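# Pour the ball from its gutter into the roofed box

## Task

Get the ball out of the gutter it rests in and into the box belonging to the same arm. The box is roofed and has one open side. Moving, raising, rotating or tilting the box beyond a small amount counts as failure. Pouring the ball in is allowed. The gutter holds the ball only while its open end is higher; if its handle is held vertical, the ball rolls out.

## Robot and tools

Robots: three identical i2rt Big YAM arms named arm1, arm2 and arm3. Each has six joints, a five-finger right hand and a wrist camera. Foot (base_link) poses in the scene frame: arm1 at x=-1.710 y=+0.442 z=+0.929 quat_wxyz=(+0.996, +0.004, +0.005, -0.093); arm2 at x=+0.005 y=+0.016 z=+0.900 quat_wxyz=(+0.703, -0.003, +0.002, -0.711); arm3 at x=+1.713 y=+0.216 z=+0.943 quat_wxyz=(+0.088, +0.003, +0.001, -0.996). Each foot faces its own +x. Reach is about 1.07 m from the joint1 axis. Fixed room cameras: cam_end_1, cam_end_2, cam_gap_1, cam_gap_2, cam_side, cam_top; wrist cameras: arm1_cam_wrist, arm2_cam_wrist, arm3_cam_wrist.

Frame: one shared scene frame, origin on the floor, +z up, metres. The hand point sits 0.045 m ahead of the palm; its +z runs along straight fingers, +y out of the palm, +x across the palm away from the thumb. Straight fingertips extend about 0.06-0.07 m past the point. A bracket on the little-finger side of the wrist juts out and can strike objects. With joint6 near -1.3 the wrist camera is on top and its image upright.

Tool move: arguments arm1, arm2, arm3 (each that arm's own part; omitted arms get nothing new) and cameras (list of names, ["all"], or []). Each arm part may hold:
- joints: absolute targets keyed by name. joint1_rad -2.879..2.879 (base yaw, positive counter-clockwise from above); joint2_rad 0..3.141 (shoulder; 0 = upper arm pointing back, positive lifts it forward); joint3_rad 0..3.019 (elbow; positive opens); joint4_rad -1.692..1.57 (hand pitch, positive raises fingers); joint5_rad -1.57..1.57 (sideways swing, positive to arm's right); joint6_rad -2.094..2.094 (roll, positive clockwise viewed from behind the hand). Radians. Hand keys, each -1..1 absolute: hand_little, hand_ring, hand_middle, hand_index, hand_thumb_bend (+1 straight, -1 fully bent), hand_thumb_turn (+1 beside palm, -1 opposite the fingers); fingers +1 open, -1 curled. Settings: hand_force_limit -1..1 (stop force, about 0 N at -1 up to 10 N at +1, 15 N for thumb motors) and hand_speed -0.96..1 (near zero at -1, full at +0.48 and above). Scene starts at force limit 0 and speed -0.8; use -0.94 or slower for a gentle grip.
- target: an absolute hand-point pose, 7 numbers [x, y, z, qw, qx, qy, qz], scene frame, metres, like the printed "hand" line. The hand moves in a straight line from its hand_target toward it. With target, joints may contain only the hand_ keys.
- speed: top path speed in m/s, 0.002..0.5 (default 0.25); rotation capped at twice that in rad/s. Only valid with target.
- min_time_s: 0.1..8 s, minimum duration of that arm's joint motions; goes with joints.
All motions in one call start together; hand paths finish together, paced by the slowest. Paths last 0.5-10 s; a call never exceeds 15 s. Paths do not avoid obstacles or other arms. Expect the hand to lag, wander and end a centimetre or more off. Unknown keys make a call invalid; out-of-range values get it refused, and a refusal cancels later motion calls in the same reply.

Tool wait: seconds 0..10 plus optional cameras; commands nothing. zoom_image: camera and region [x0, y0, x1, y1] in pixels of that camera's latest image, max 504x504. show_instructions: shows the reference page. finished_scene: ends the scene for good; the ball must already be resting in the box.

Reading results: a "move" line lists each commanded arm with "done" or its worst status. joint_status/hand_status per motion: off_target (resting short, may still push), time_out (arm could not finish; joints keep nearby targets and go on pushing, listed in on_its_own; send the current position to relax), not_followed (a safety check blocked the targets; "joint command not followed" or "pose unreachable"), limit_stop_at_motor_heat. Arms not named appear under "as last shown" with "not commanded". hand_stopped_by gives six words for little, ring, middle, index, thumb_bend, thumb_turn: moving, target, force, stalled or fault. The *_load_n values are fingertip forces in N, positive when pushed open; a dropped grip shows as loads near 0. Joint torques are noisy and offset. Camera images may be slightly older than the state.

Gripping: a finger motor only starts when its target changes by 0.002 or more; it stops at the target or at the force limit, then locks. To squeeze harder, raise hand_force_limit and send a more-closed target; to release, send a more-open one. With thumb_turn at -1 the hand can wrap objects roughly 0.035-0.065 m thick, and handles down to about 0.025 m.

Avoid: hard contact between two robots (including one hand gripping another's fingers), hard impacts on fixed or heavy things, anything dropping far or leaving the work area, disturbing the box, and sustained pushing or outstretched holding, which overheats motors (MOTOR HOT line, then an arm collapse at 100 °C). Arms keep pushing after contact, so command away from obstacles. Keep the gutter's open end up until over the box opening, then tilt to pour.

Each tool is called after "Emit:" as a command line: name --argument value for each argument, lists and objects as JSON in quotes; but a table of rows of numbers goes row by row, as --pt "numbers of a row", without its own name.

Reference images:

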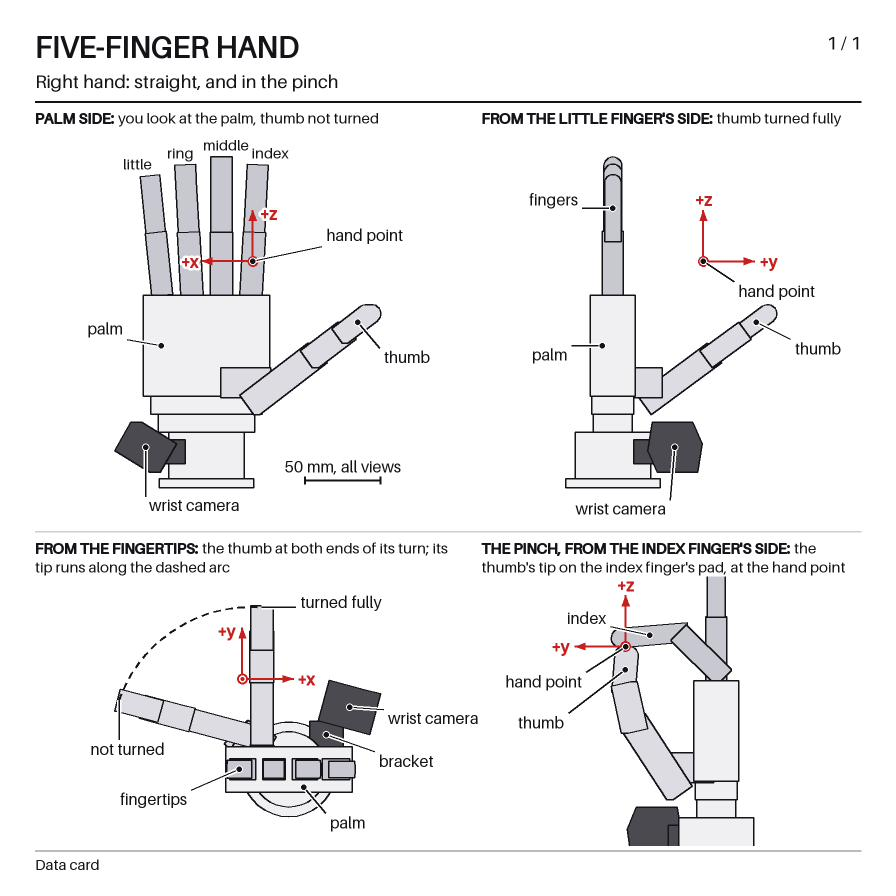

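## Session

Emit:
move --cameras '["all"]'

Scene clock: 0.00 s.
Joint torques (N m): no reading
Heat: arm1: hottest joint4_rad 37 °C; arm2: hottest joint4_rad 38 °C; arm3: hottest joint1_rad 37 °C.
Joint velocities: within noise
arm1.joint_positions: joint1_rad=+0.565 joint2_rad=+0.623 joint3_rad=+1.395 joint4_rad=-1.358 joint5_rad=+0.029 joint6_rad=-1.033 hand_little=+1.000 hand_ring=+1.000 hand_middle=+1.000 hand_index=+1.000 hand_thumb_turn=+1.000 hand_thumb_bend=+1.000 hand_force_limit=+0.000 hand_speed=-0.800
arm1.joint_status: not commanded
arm1.hand_stopped_by: target,target,target,target,target,target
arm1.little_load_n: 0.0
arm1.ring_load_n: 0.0
arm1.middle_load_n: 0.0
arm1.index_load_n: 0.0
arm1.thumb_bend_load_n: 0.0
arm1.thumb_turn_load_n: 0.0
arm1.hand: x=-1.4866 y=+0.4806 z=+1.4044 quat_wxyz=(-0.201, +0.879, -0.079, +0.425) (m; scene frame)
arm1.hand_target: x=-1.4875 y=+0.4801 z=+1.4121 quat_wxyz=(-0.205, +0.875, -0.079, +0.432) (m; scene frame)
arm1.hand_status: not commanded
arm2.joint_positions: joint1_rad=-0.603 joint2_rad=+0.627 joint3_rad=+1.417 joint4_rad=-1.226 joint5_rad=+0.146 joint6_rad=-1.568 hand_little=+1.000 hand_ring=+1.000 hand_middle=+1.000 hand_index=+1.000 hand_thumb_turn=+1.000 hand_thumb_bend=+1.000 hand_force_limit=+0.000 hand_speed=-0.800
arm2.joint_status: not commanded
arm2.hand_stopped_by: target,target,target,target,target,target
arm2.little_load_n: 0.0
arm2.ring_load_n: 0.0
arm2.middle_load_n: 0.0
arm2.index_load_n: 0.0
arm2.thumb_bend_load_n: 0.0
arm2.thumb_turn_load_n: 0.0
arm2.hand: x=-0.2034 y=-0.1323 z=+1.4443 quat_wxyz=(+0.507, +0.352, -0.763, +0.192) (m; scene frame)
arm2.hand_target: x=-0.2020 y=-0.1303 z=+1.4573 quat_wxyz=(+0.517, +0.348, -0.756, +0.198) (m; scene frame)
arm2.hand_status: not commanded
arm3.joint_positions: joint1_rad=+0.812 joint2_rad=+0.649 joint3_rad=+1.379 joint4_rad=-1.341 joint5_rad=-0.058 joint6_rad=-1.526 hand_little=+1.000 hand_ring=+1.000 hand_middle=+1.000 hand_index=+1.000 hand_thumb_turn=+1.000 hand_thumb_bend=+1.000 hand_force_limit=+0.000 hand_speed=-0.800
arm3.joint_status: not commanded
arm3.hand_stopped_by: target,target,target,target,target,target
arm3.little_load_n: 0.0
arm3.ring_load_n: 0.0
arm3.middle_load_n: 0.0
arm3.index_load_n: 0.0
arm3.thumb_bend_load_n: 0.0
arm3.thumb_turn_load_n: 0.0
arm3.hand: x=+1.5333 y=+0.0332 z=+1.4262 quat_wxyz=(+0.386, +0.415, -0.785, +0.251) (m; scene frame)
arm3.hand_target: x=+1.5335 y=+0.0337 z=+1.4387 quat_wxyz=(+0.397, +0.412, -0.779, +0.257) (m; scene frame)
arm3.hand_status: not commanded
pictures: arm1_cam_wrist, arm2_cam_wrist, arm3_cam_wrist, cam_end_1, cam_end_2, cam_gap_1, cam_gap_2, cam_side, cam_top

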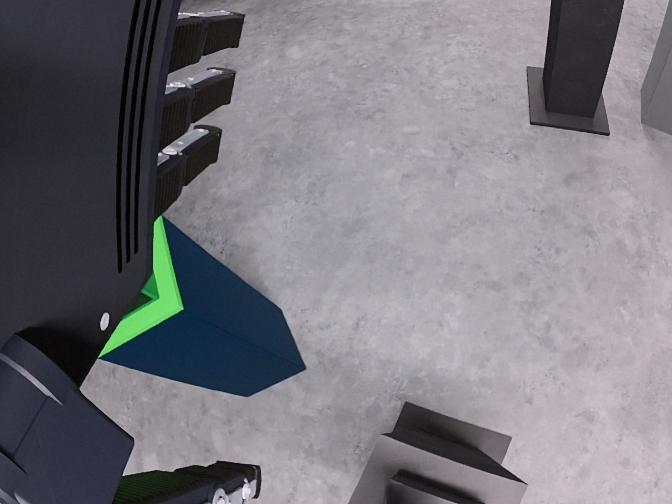

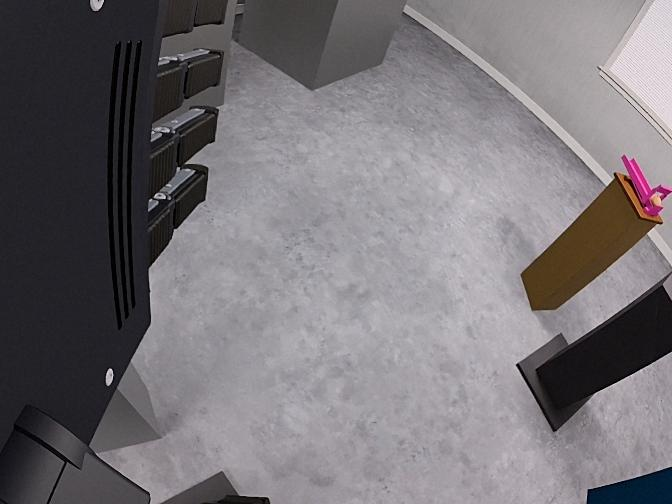

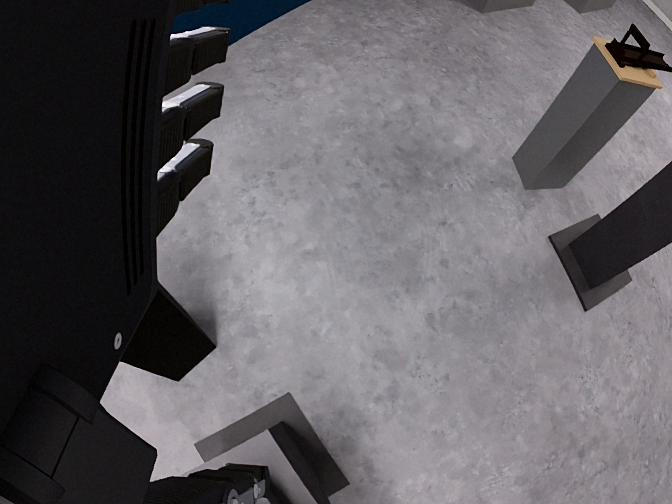

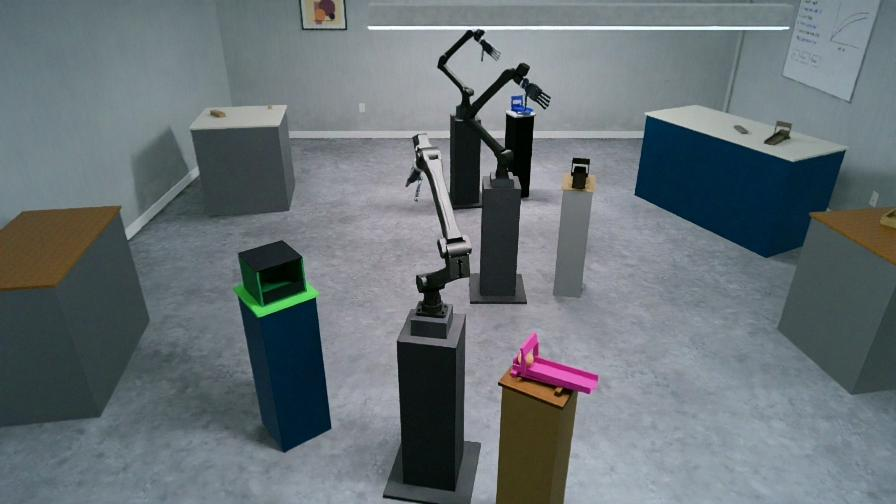

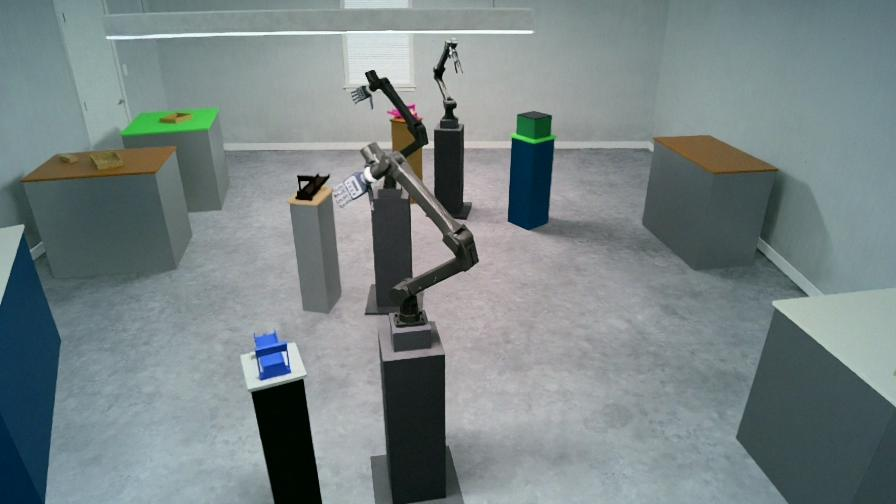

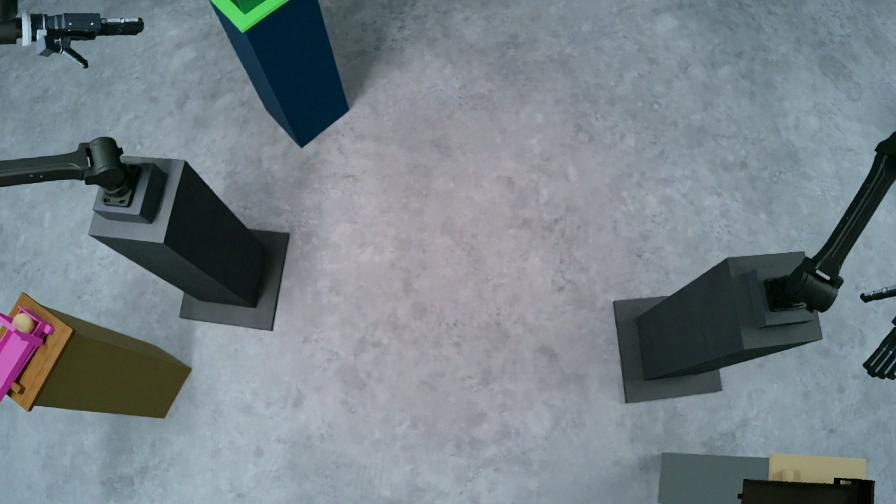

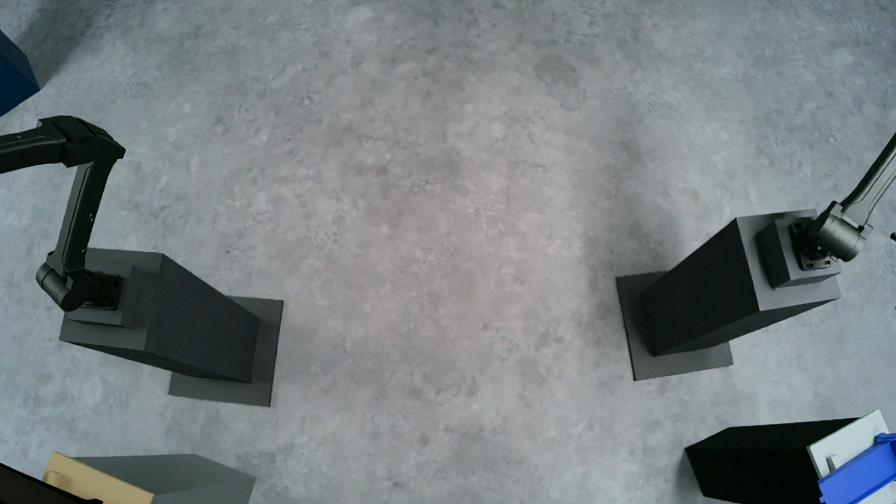

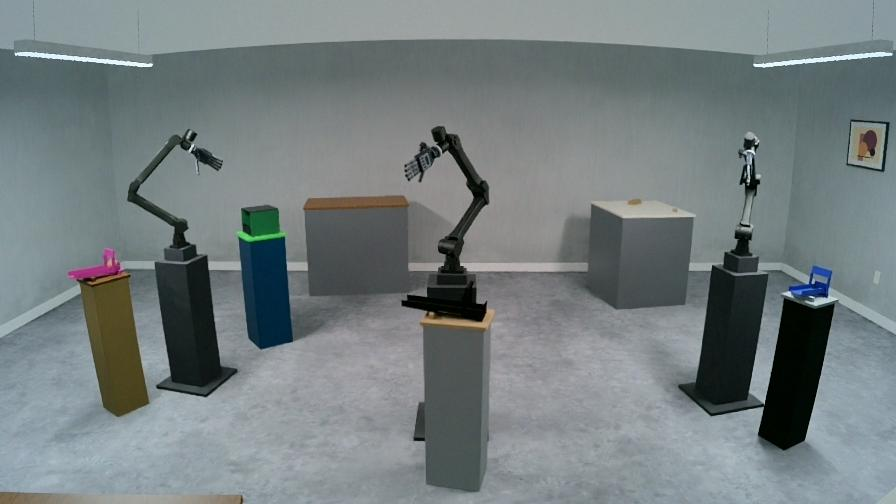

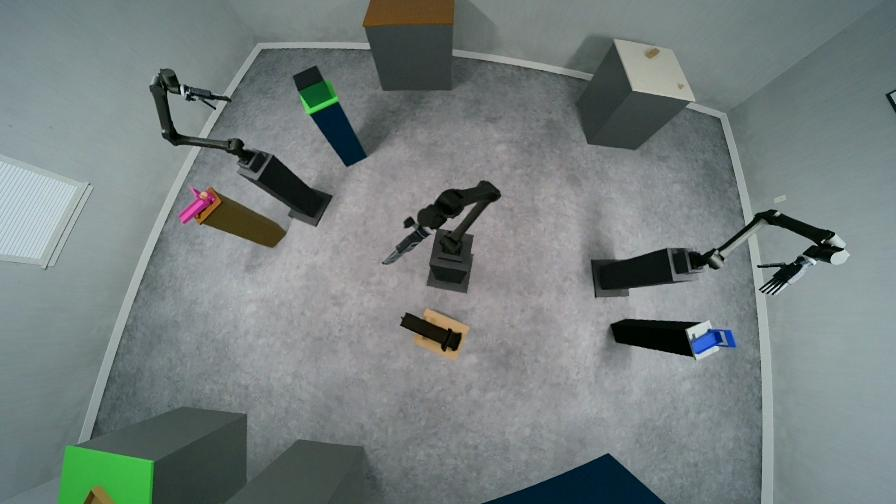

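Emit:
zoom_image --camera "cam_end_1" --region '[440, 300, 640, 430]'

Emit:
zoom_image --camera "cam_end_1" --region '[200, 220, 360, 340]'

Emit:
zoom_image --camera "cam_gap_1" --region '[0, 260, 200, 430]'

Emit:
zoom_image --camera "cam_side" --region '[40, 180, 320, 340]'

Emit:
zoom_image --camera "cam_top" --region '[140, 50, 400, 270]'

Emit:
zoom_image --camera "cam_side" --region '[380, 270, 520, 350]'

Emit:
zoom_image --camera "cam_end_2" --region '[220, 310, 330, 400]'

Scaled by 2.520 from the camera's 896x504 image, which has a finer 1280x720 frame.

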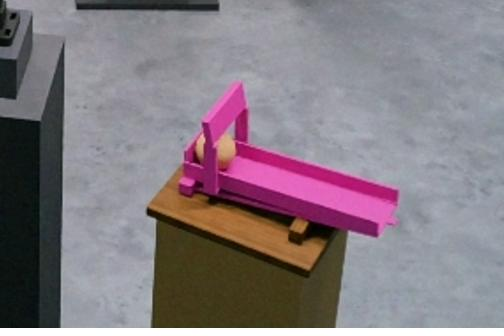

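Scaled by 3.150 from the camera's 896x504 image, which has a finer 1280x720 frame.

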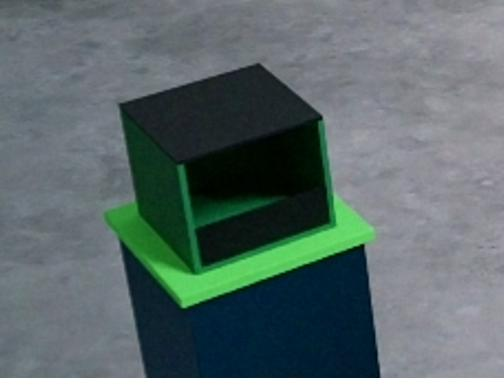

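Scaled by 2.520 from the camera's 896x504 image, which has a finer 1280x720 frame.

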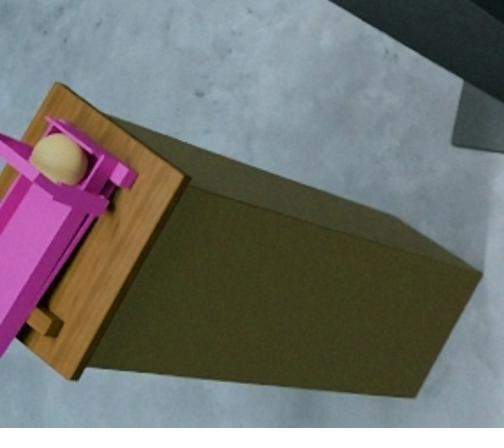

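Scaled by 1.800 from the camera's 896x504 image, which has a finer 1280x720 frame.

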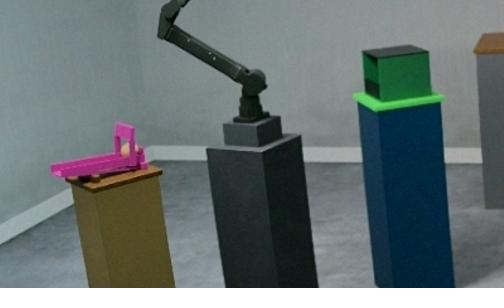

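Scaled by 1.938 from the camera's 896x504 image, which has a finer 1280x720 frame.

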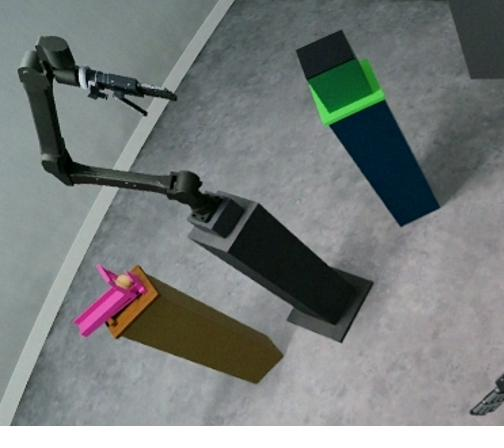

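Scaled by 3.600 from the camera's 896x504 image, which has a finer 1280x720 frame.

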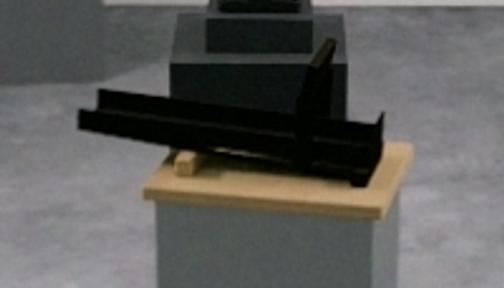

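Scaled by 4.582 from the camera's 896x504 image, which has a finer 1280x720 frame.

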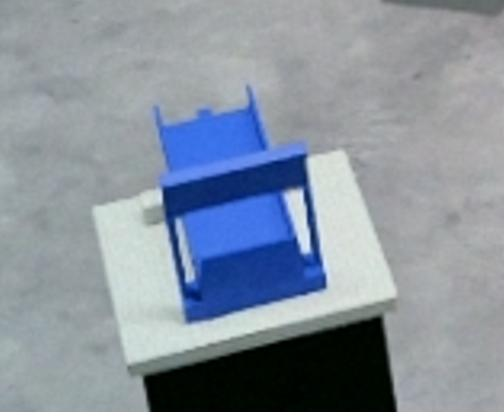

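Emit:
zoom_image --camera "cam_side" --region '[220, 190, 310, 250]'

Emit:
zoom_image --camera "cam_side" --region '[60, 235, 150, 295]'

Emit:
zoom_image --camera "cam_top" --region '[280, 55, 370, 125]'

Emit:
zoom_image --camera "cam_top" --region '[170, 175, 240, 235]'

Emit:
zoom_image --camera "cam_end_1" --region '[490, 325, 610, 415]'

Emit:
zoom_image --camera "cam_end_2" --region '[380, 90, 480, 140]'

Scaled by 5.600 from the camera's 896x504 image, which has a finer 1280x720 frame.

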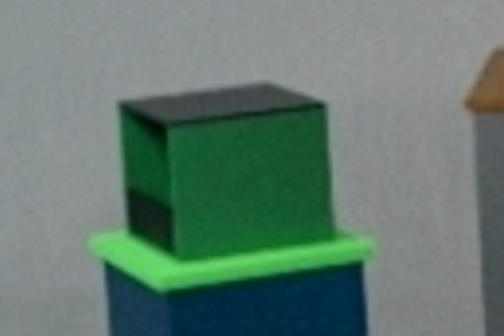

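Scaled by 5.600 from the camera's 896x504 image, which has a finer 1280x720 frame.

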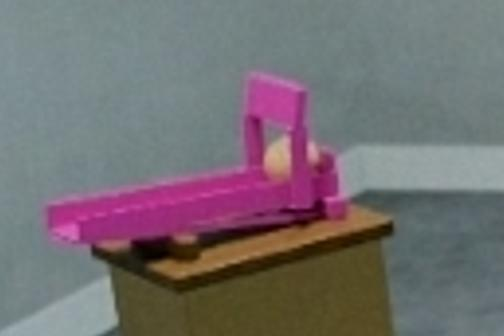

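Scaled by 5.600 from the camera's 896x504 image, which has a finer 1280x720 frame.

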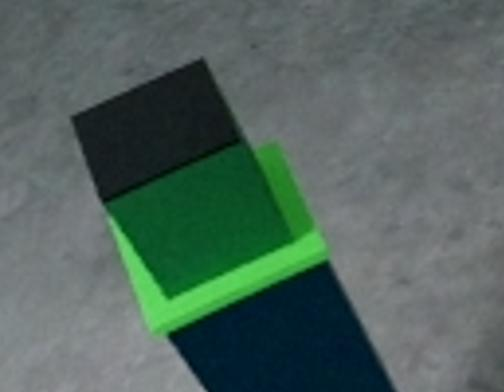

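Scaled by 7.200 from the camera's 896x504 image, which has a finer 1280x720 frame.

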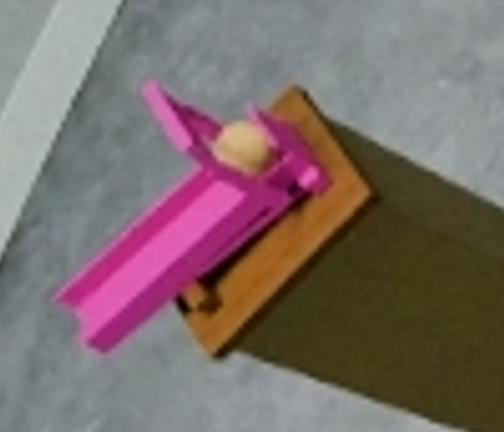

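Scaled by 4.200 from the camera's 896x504 image, which has a finer 1280x720 frame.

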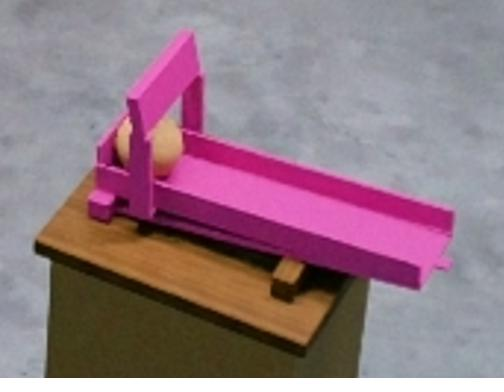

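Scaled by 5.040 from the camera's 896x504 image, which has a finer 1280x720 frame.

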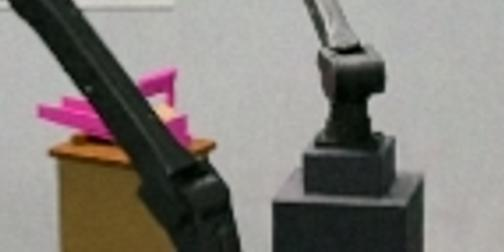

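Emit:
move --arm1 '{"joints":{"joint1_rad":-2.05,"joint6_rad":0.0,"joint5_rad":0.0}, "min_time_s":3}' --cameras '["arm1_cam_wrist","cam_end_1"]'

Scene clock: 57.33 s.
Joint torques (N m): arm1=[-2.26 3.08 7.72 1.46 -0.12 0.2] | arm2=[1.32 1.44 10.41 2.33 -0.08 -0.09] | arm3=[0.32 1.73 9.07 2.28 0.01 -0.06]
Heat: arm1: hottest joint4_rad 37 °C; arm2: hottest joint4_rad 38 °C; arm3: hottest joint3_rad 39 °C.
move: arm1 done
Joint velocities: within noise
arm1.joint_positions: joint1_rad=-2.038 joint2_rad=+0.623 joint3_rad=+1.395 joint4_rad=-1.358 joint5_rad=+0.003 joint6_rad=-0.013 hand_little=+1.000 hand_ring=+1.000 hand_middle=+1.000 hand_index=+1.000 hand_thumb_turn=+1.000 hand_thumb_bend=+1.000 hand_force_limit=+0.000 hand_speed=-0.800
arm1.joint_status: all done
arm1.hand_stopped_by: target,target,target,target,target,target
arm1.little_load_n: 0.0
arm1.ring_load_n: -0.5
arm1.middle_load_n: 0.0
arm1.index_load_n: 0.0
arm1.thumb_bend_load_n: 0.0
arm1.thumb_turn_load_n: 0.0
arm1.hand: x=-1.8141 y=+0.2480 z=+1.4023 quat_wxyz=(+0.161, -0.275, -0.837, +0.444) (m; scene frame)
arm1.hand_target: x=-1.8147 y=+0.2491 z=+1.4104 quat_wxyz=(+0.162, -0.283, -0.830, +0.453) (m; scene frame)
arm1.hand_status: not commanded
arm2, arm3: as last shown
pictures: arm1_cam_wrist, cam_end_1
camera_calibration:
arm1_cam_wrist: T_world_to_cam=[[0.0893196, 0.561743, -0.822476, 1.17917], [0.995773, -0.0681038, 0.0616252, 1.73507], [-0.0213963, -0.824504, -0.565451, 1.065], [0, 0, 0, 1]] pos_world=[-1.81027, 0.333869, 1.46512]

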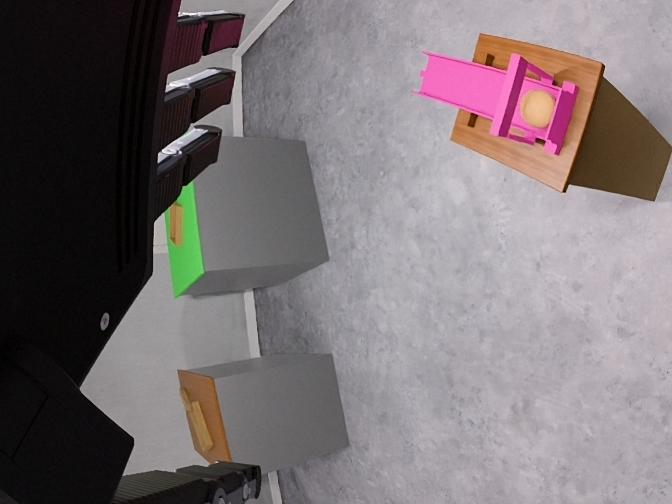

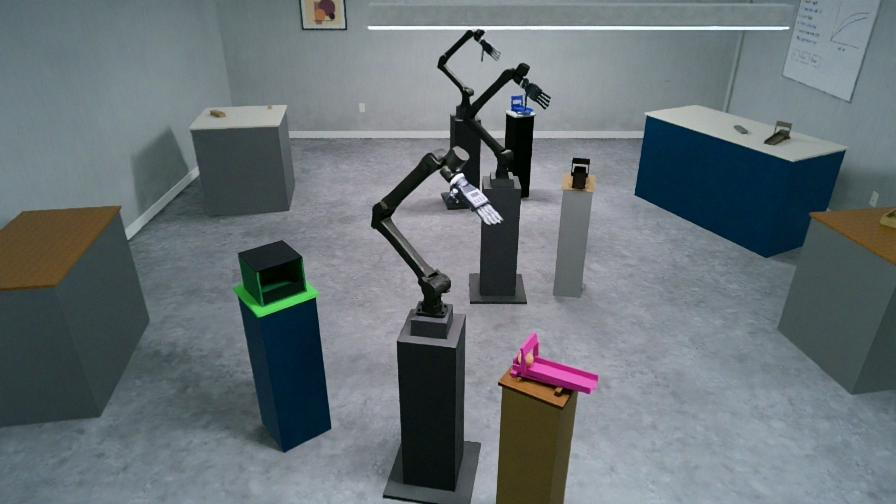

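Emit:
zoom_image --camera "arm1_cam_wrist" --region '[400, 20, 620, 210]'

Scaled by 2.291 from the camera's 672x504 image, which has a finer 960x720 frame.

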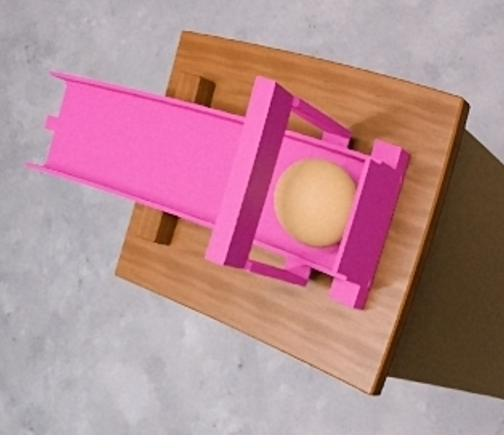

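Emit:
zoom_image --camera "arm1_cam_wrist" --region '[480, 45, 600, 165]'

Scaled by 4.200 from the camera's 672x504 image, which has a finer 960x720 frame.

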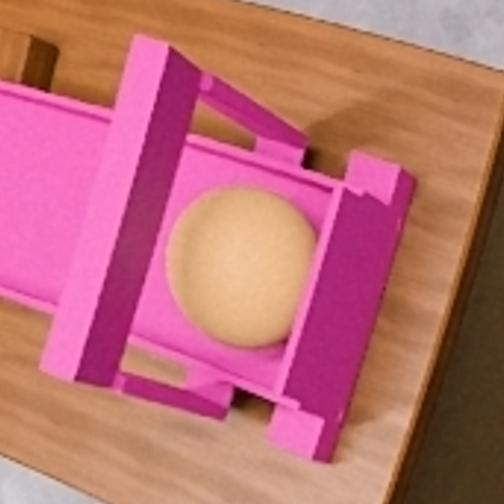

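Emit:
move --arm1 '{"target":[-1.9785,0.049,1.11,-0.1949,0.1949,0.6797,-0.6797],"speed":0.3}' --cameras '["arm1_cam_wrist","cam_end_1","cam_gap_1","cam_side"]'

Scene clock: 101.93 s.
Joint torques (N m): arm1=[-2.37 -2.96 5.97 2.36 -0.12 0.18] | arm2=[1.38 1.14 10.36 2.32 -0.03 -0.08] | arm3=[0.32 1.73 9.05 2.28 0.01 -0.06]
Heat: arm1: hottest joint4_rad 37 °C; arm2: hottest joint3_rad 38 °C; arm3: hottest joint3_rad 40 °C.
move: arm1 done
Joint velocities: within noise
arm1.joint_positions: joint1_rad=-2.117 joint2_rad=+1.153 joint3_rad=+0.417 joint4_rad=+0.748 joint5_rad=-0.182 joint6_rad=+0.000 hand_little=+1.000 hand_ring=+1.000 hand_middle=+1.000 hand_index=+1.000 hand_thumb_turn=+1.000 hand_thumb_bend=+1.000 hand_force_limit=+0.000 hand_speed=-0.800
arm1.joint_status: not commanded
arm1.hand_stopped_by: target,target,target,target,target,target
arm1.little_load_n: 0.0
arm1.ring_load_n: 0.0
arm1.middle_load_n: 0.0
arm1.index_load_n: 0.0
arm1.thumb_bend_load_n: 0.0
arm1.thumb_turn_load_n: 0.0
arm1.hand: x=-1.9759 y=+0.0450 z=+1.1186 quat_wxyz=(+0.198, -0.186, -0.679, +0.683) (m; scene frame)
arm1.hand_target: x=-1.9784 y=+0.0491 z=+1.1101 quat_wxyz=(+0.195, -0.195, -0.680, +0.680) (m; scene frame)
arm1.hand_status: done (0.010 m and 1.1 deg from the pose sent, 0.390 m and 34.1 deg at the start)
arm2, arm3: as last shown
pictures: arm1_cam_wrist, cam_end_1, cam_gap_1, cam_side
camera_calibration:
arm1_cam_wrist: T_world_to_cam=[[-0.249651, 0.0930765, -0.963852, 0.583956], [0.967815, -0.00866465, -0.251514, 2.19217], [-0.0317615, -0.995621, -0.0879177, 0.186704], [0, 0, 0, 1]] pos_world=[-1.9699, 0.150529, 1.13062]

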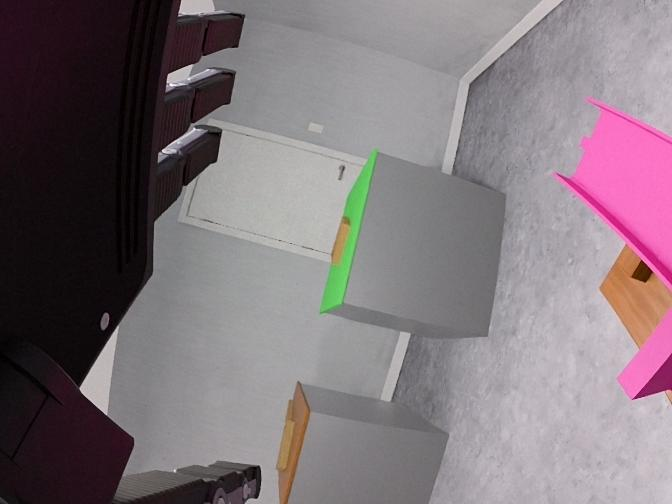

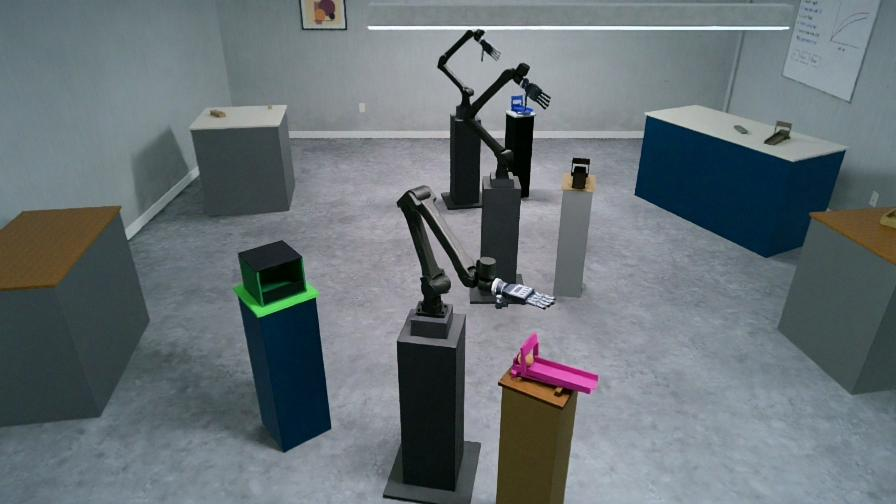

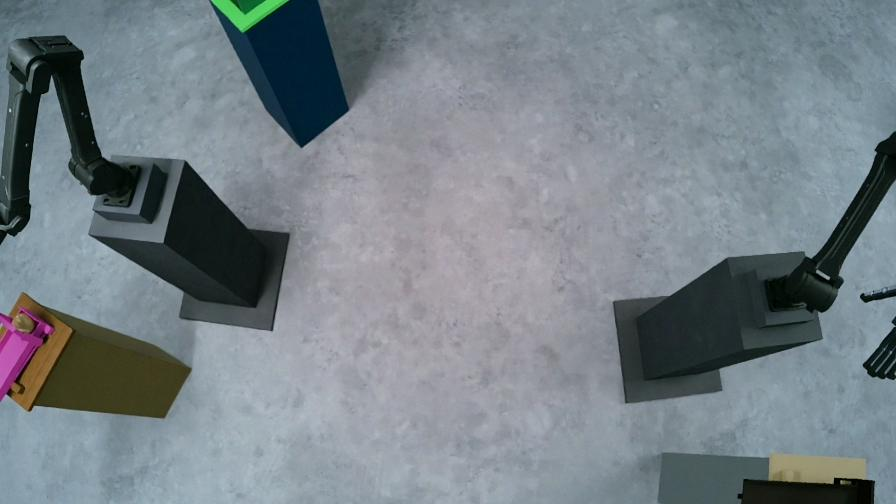

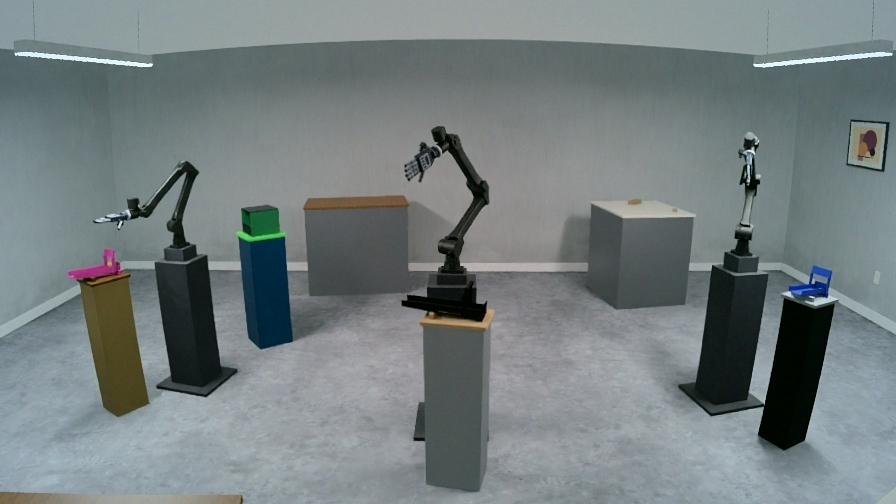

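Emit:
zoom_image --camera "arm1_cam_wrist" --region '[530, 80, 672, 430]'

Emit:
zoom_image --camera "cam_end_1" --region '[460, 240, 620, 420]'

Emit:
zoom_image --camera "cam_side" --region '[60, 190, 170, 300]'

Scaled by 1.440 from the camera's 672x504 image, which has a finer 960x720 frame.

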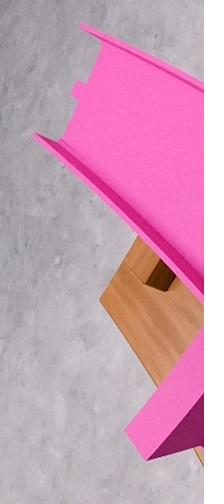

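Scaled by 2.800 from the camera's 896x504 image, which has a finer 1280x720 frame.

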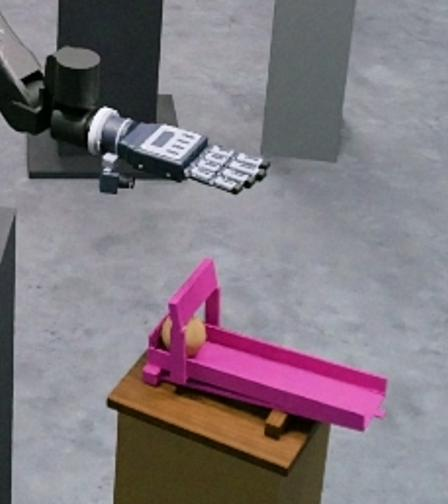

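Scaled by 4.582 from the camera's 896x504 image, which has a finer 1280x720 frame.

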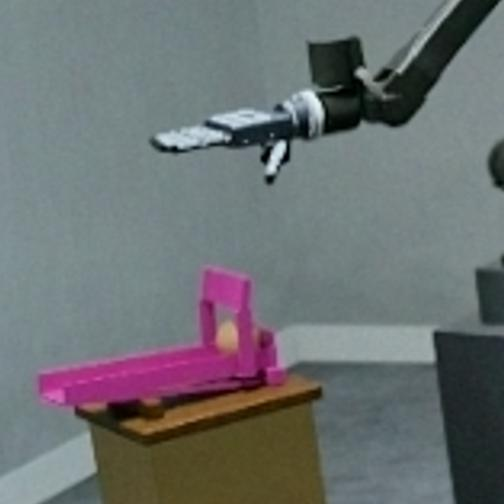

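Emit:
zoom_image --camera "cam_end_1" --region '[505, 325, 555, 385]'

Emit:
zoom_image --camera "cam_side" --region '[90, 240, 130, 285]'

Scaled by 8.400 from the camera's 896x504 image, which has a finer 1280x720 frame.

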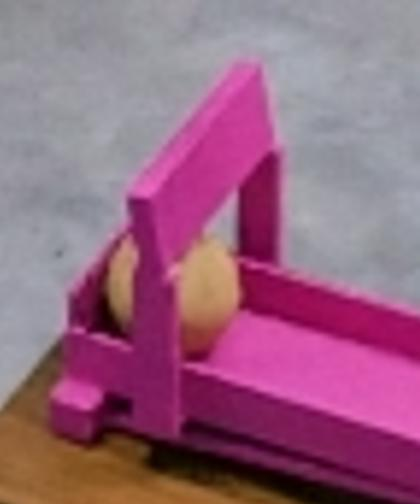

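Scaled by 11.200 from the camera's 896x504 image, which has a finer 1280x720 frame.

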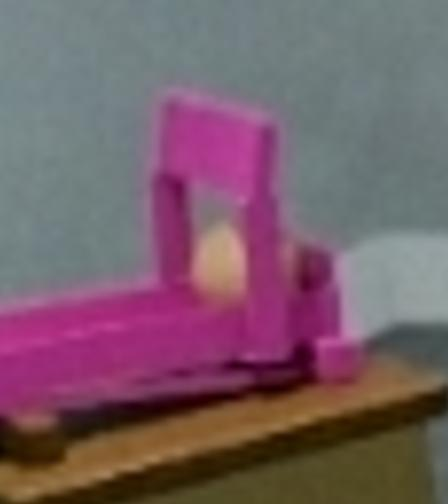

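Emit:
move --arm1 '{"target":[-1.9584,0.0823,1.0818,-0.2172,0.1697,0.5918,-0.7575],"speed":0.15,"joints":{"hand_speed":0.0,"hand_thumb_bend":-0.1,"hand_thumb_turn":-1.0}}' --cameras '["arm1_cam_wrist","cam_end_1","cam_side"]'

Emit:
zoom_image --camera "cam_end_1" --region '[480, 270, 600, 390]'

Emit:
zoom_image --camera "cam_side" --region '[70, 200, 160, 290]'

Scene clock: 143.30 s.
Joint torques (N m): arm1=[-2.78 -3.31 2.91 2.24 -0.07 0.14] | arm2=[1.73 1.67 10.35 2.18 -0.02 -0.08] | arm3=[0.32 1.67 9.07 2.28 0.01 -0.06]
Heat: arm1: hottest joint4_rad 37 °C; arm2: hottest joint3_rad 38 °C; arm3: hottest joint3_rad 40 °C.
move: arm1 done
Joint velocities: within noise
arm1.joint_positions: joint1_rad=-2.152 joint2_rad=+1.481 joint3_rad=+0.216 joint4_rad=+1.525 joint5_rad=-0.208 joint6_rad=+0.054 hand_little=+1.000 hand_ring=+1.000 hand_middle=+1.000 hand_index=+1.000 hand_thumb_turn=-1.000 hand_thumb_bend=-0.100 hand_force_limit=+0.000 hand_speed=+0.000
arm1.joint_status: all done
arm1.hand_stopped_by: target,target,target,target,target,target
arm1.little_load_n: 0.0
arm1.ring_load_n: 0.0
arm1.middle_load_n: 0.0
arm1.index_load_n: 0.0
arm1.thumb_bend_load_n: 0.0
arm1.thumb_turn_load_n: 0.0
arm1.hand: x=-1.9569 y=+0.0778 z=+1.0872 quat_wxyz=(+0.220, -0.162, -0.591, +0.759) (m; scene frame)
arm1.hand_target: x=-1.9584 y=+0.0823 z=+1.0820 quat_wxyz=(+0.217, -0.170, -0.592, +0.757) (m; scene frame)
arm1.hand_status: done (0.007 m and 1.0 deg from the pose sent, 0.055 m and 13.5 deg at the start)
arm2, arm3: as last shown
pictures: arm1_cam_wrist, cam_end_1, cam_side
camera_calibration:
arm1_cam_wrist: T_world_to_cam=[[-0.369053, -0.103652, -0.92361, 0.293138], [0.928956, -0.0721254, -0.363095, 2.21641], [-0.0289803, -0.991995, 0.122906, -0.00680977], [0, 0, 0, 1]] pos_world=[-1.95096, 0.183489, 1.07635]

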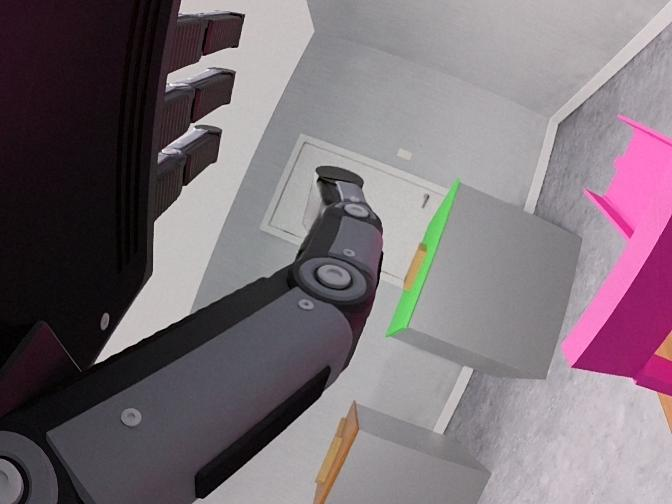

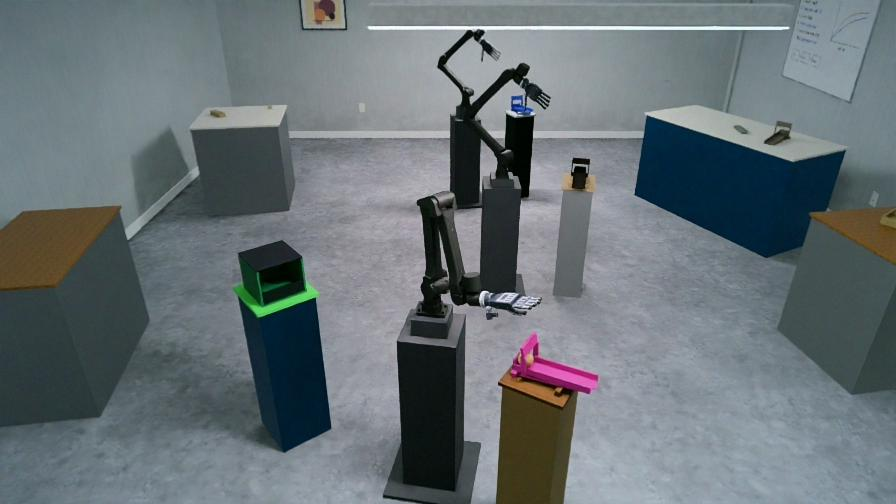

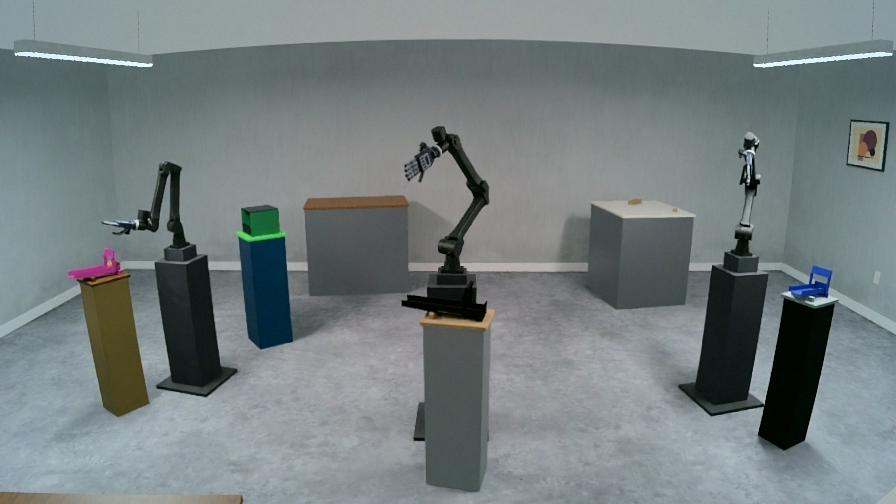

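Scaled by 4.200 from the camera's 896x504 image, which has a finer 1280x720 frame.

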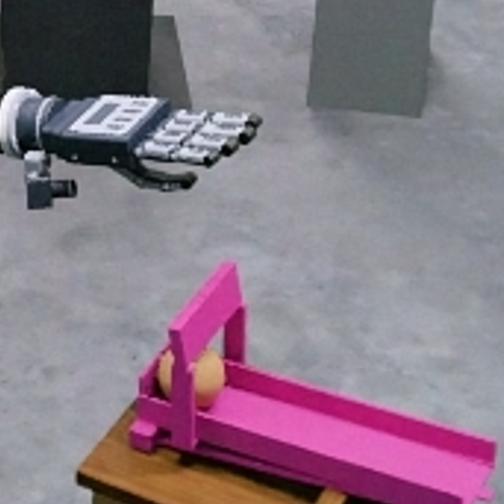

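Scaled by 5.600 from the camera's 896x504 image, which has a finer 1280x720 frame.

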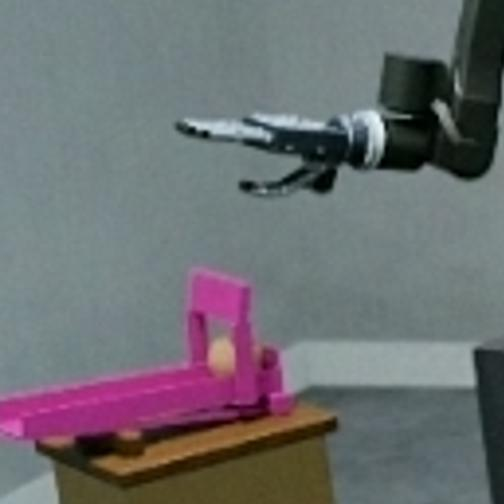

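Emit:
move --arm1 '{"target":[-1.9650,0.0700,1.0450,-0.1949,0.1949,0.6797,-0.6797],"speed":0.15}' --cameras '["cam_end_1"]'

Scene clock: 197.03 s.
Joint torques (N m): arm1=[-0.5 -5.42 6.9 1.05 0.18 -0.11] | arm2=[1.85 1.26 10.3 2.3 -0.02 -0.11] | arm3=[0.32 1.67 9.07 2.25 0.01 -0.06]
Heat: arm1: hottest joint4_rad 37 °C; arm2: hottest joint3_rad 39 °C; arm3: hottest joint3_rad 41 °C.
move: arm1 off_target
Joint velocities: within noise
arm1.joint_positions: joint1_rad=-2.152 joint2_rad=+1.373 joint3_rad=+0.243 joint4_rad=+1.103 joint5_rad=-0.202 joint6_rad=+0.026 hand_little=+1.000 hand_ring=+1.000 hand_middle=+1.000 hand_index=+1.000 hand_thumb_turn=-1.000 hand_thumb_bend=-0.100 hand_force_limit=+0.000 hand_speed=+0.000
arm1.joint_status: not commanded
arm1.hand_stopped_by: target,target,target,target,target,target
arm1.little_load_n: 0.0
arm1.ring_load_n: 0.0
arm1.middle_load_n: 0.0
arm1.index_load_n: 0.0
arm1.thumb_bend_load_n: 0.5
arm1.thumb_turn_load_n: 0.0
arm1.hand: x=-1.9585 y=+0.0809 z=+1.0313 quat_wxyz=(+0.188, -0.206, -0.687, +0.671) (m; scene frame)
arm1.hand_target: x=-1.9647 y=+0.0705 z=+1.0454 quat_wxyz=(+0.195, -0.195, -0.679, +0.680) (m; scene frame)
arm1.hand_status: off_target (0.019 m and 2.0 deg from the pose sent, 0.044 m and 14.5 deg at the start)
arm2, arm3: as last shown
arm2.thumb_turn_load_n: -0.5
pictures: cam_end_1

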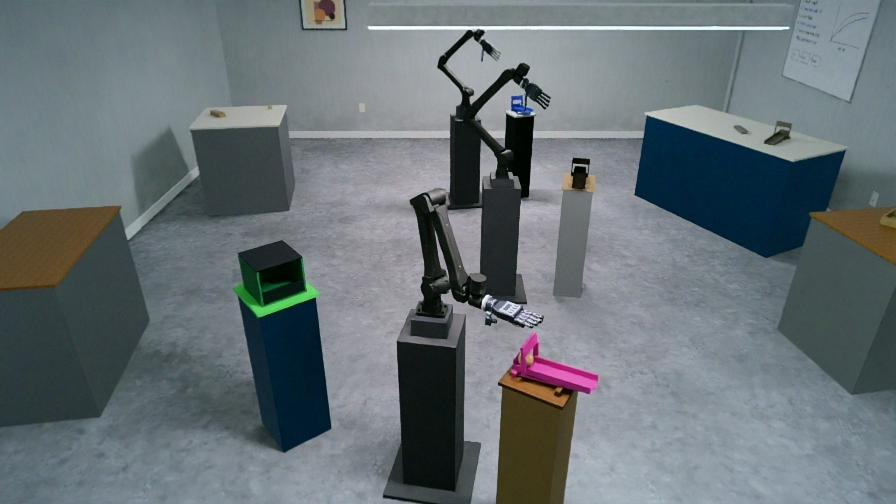

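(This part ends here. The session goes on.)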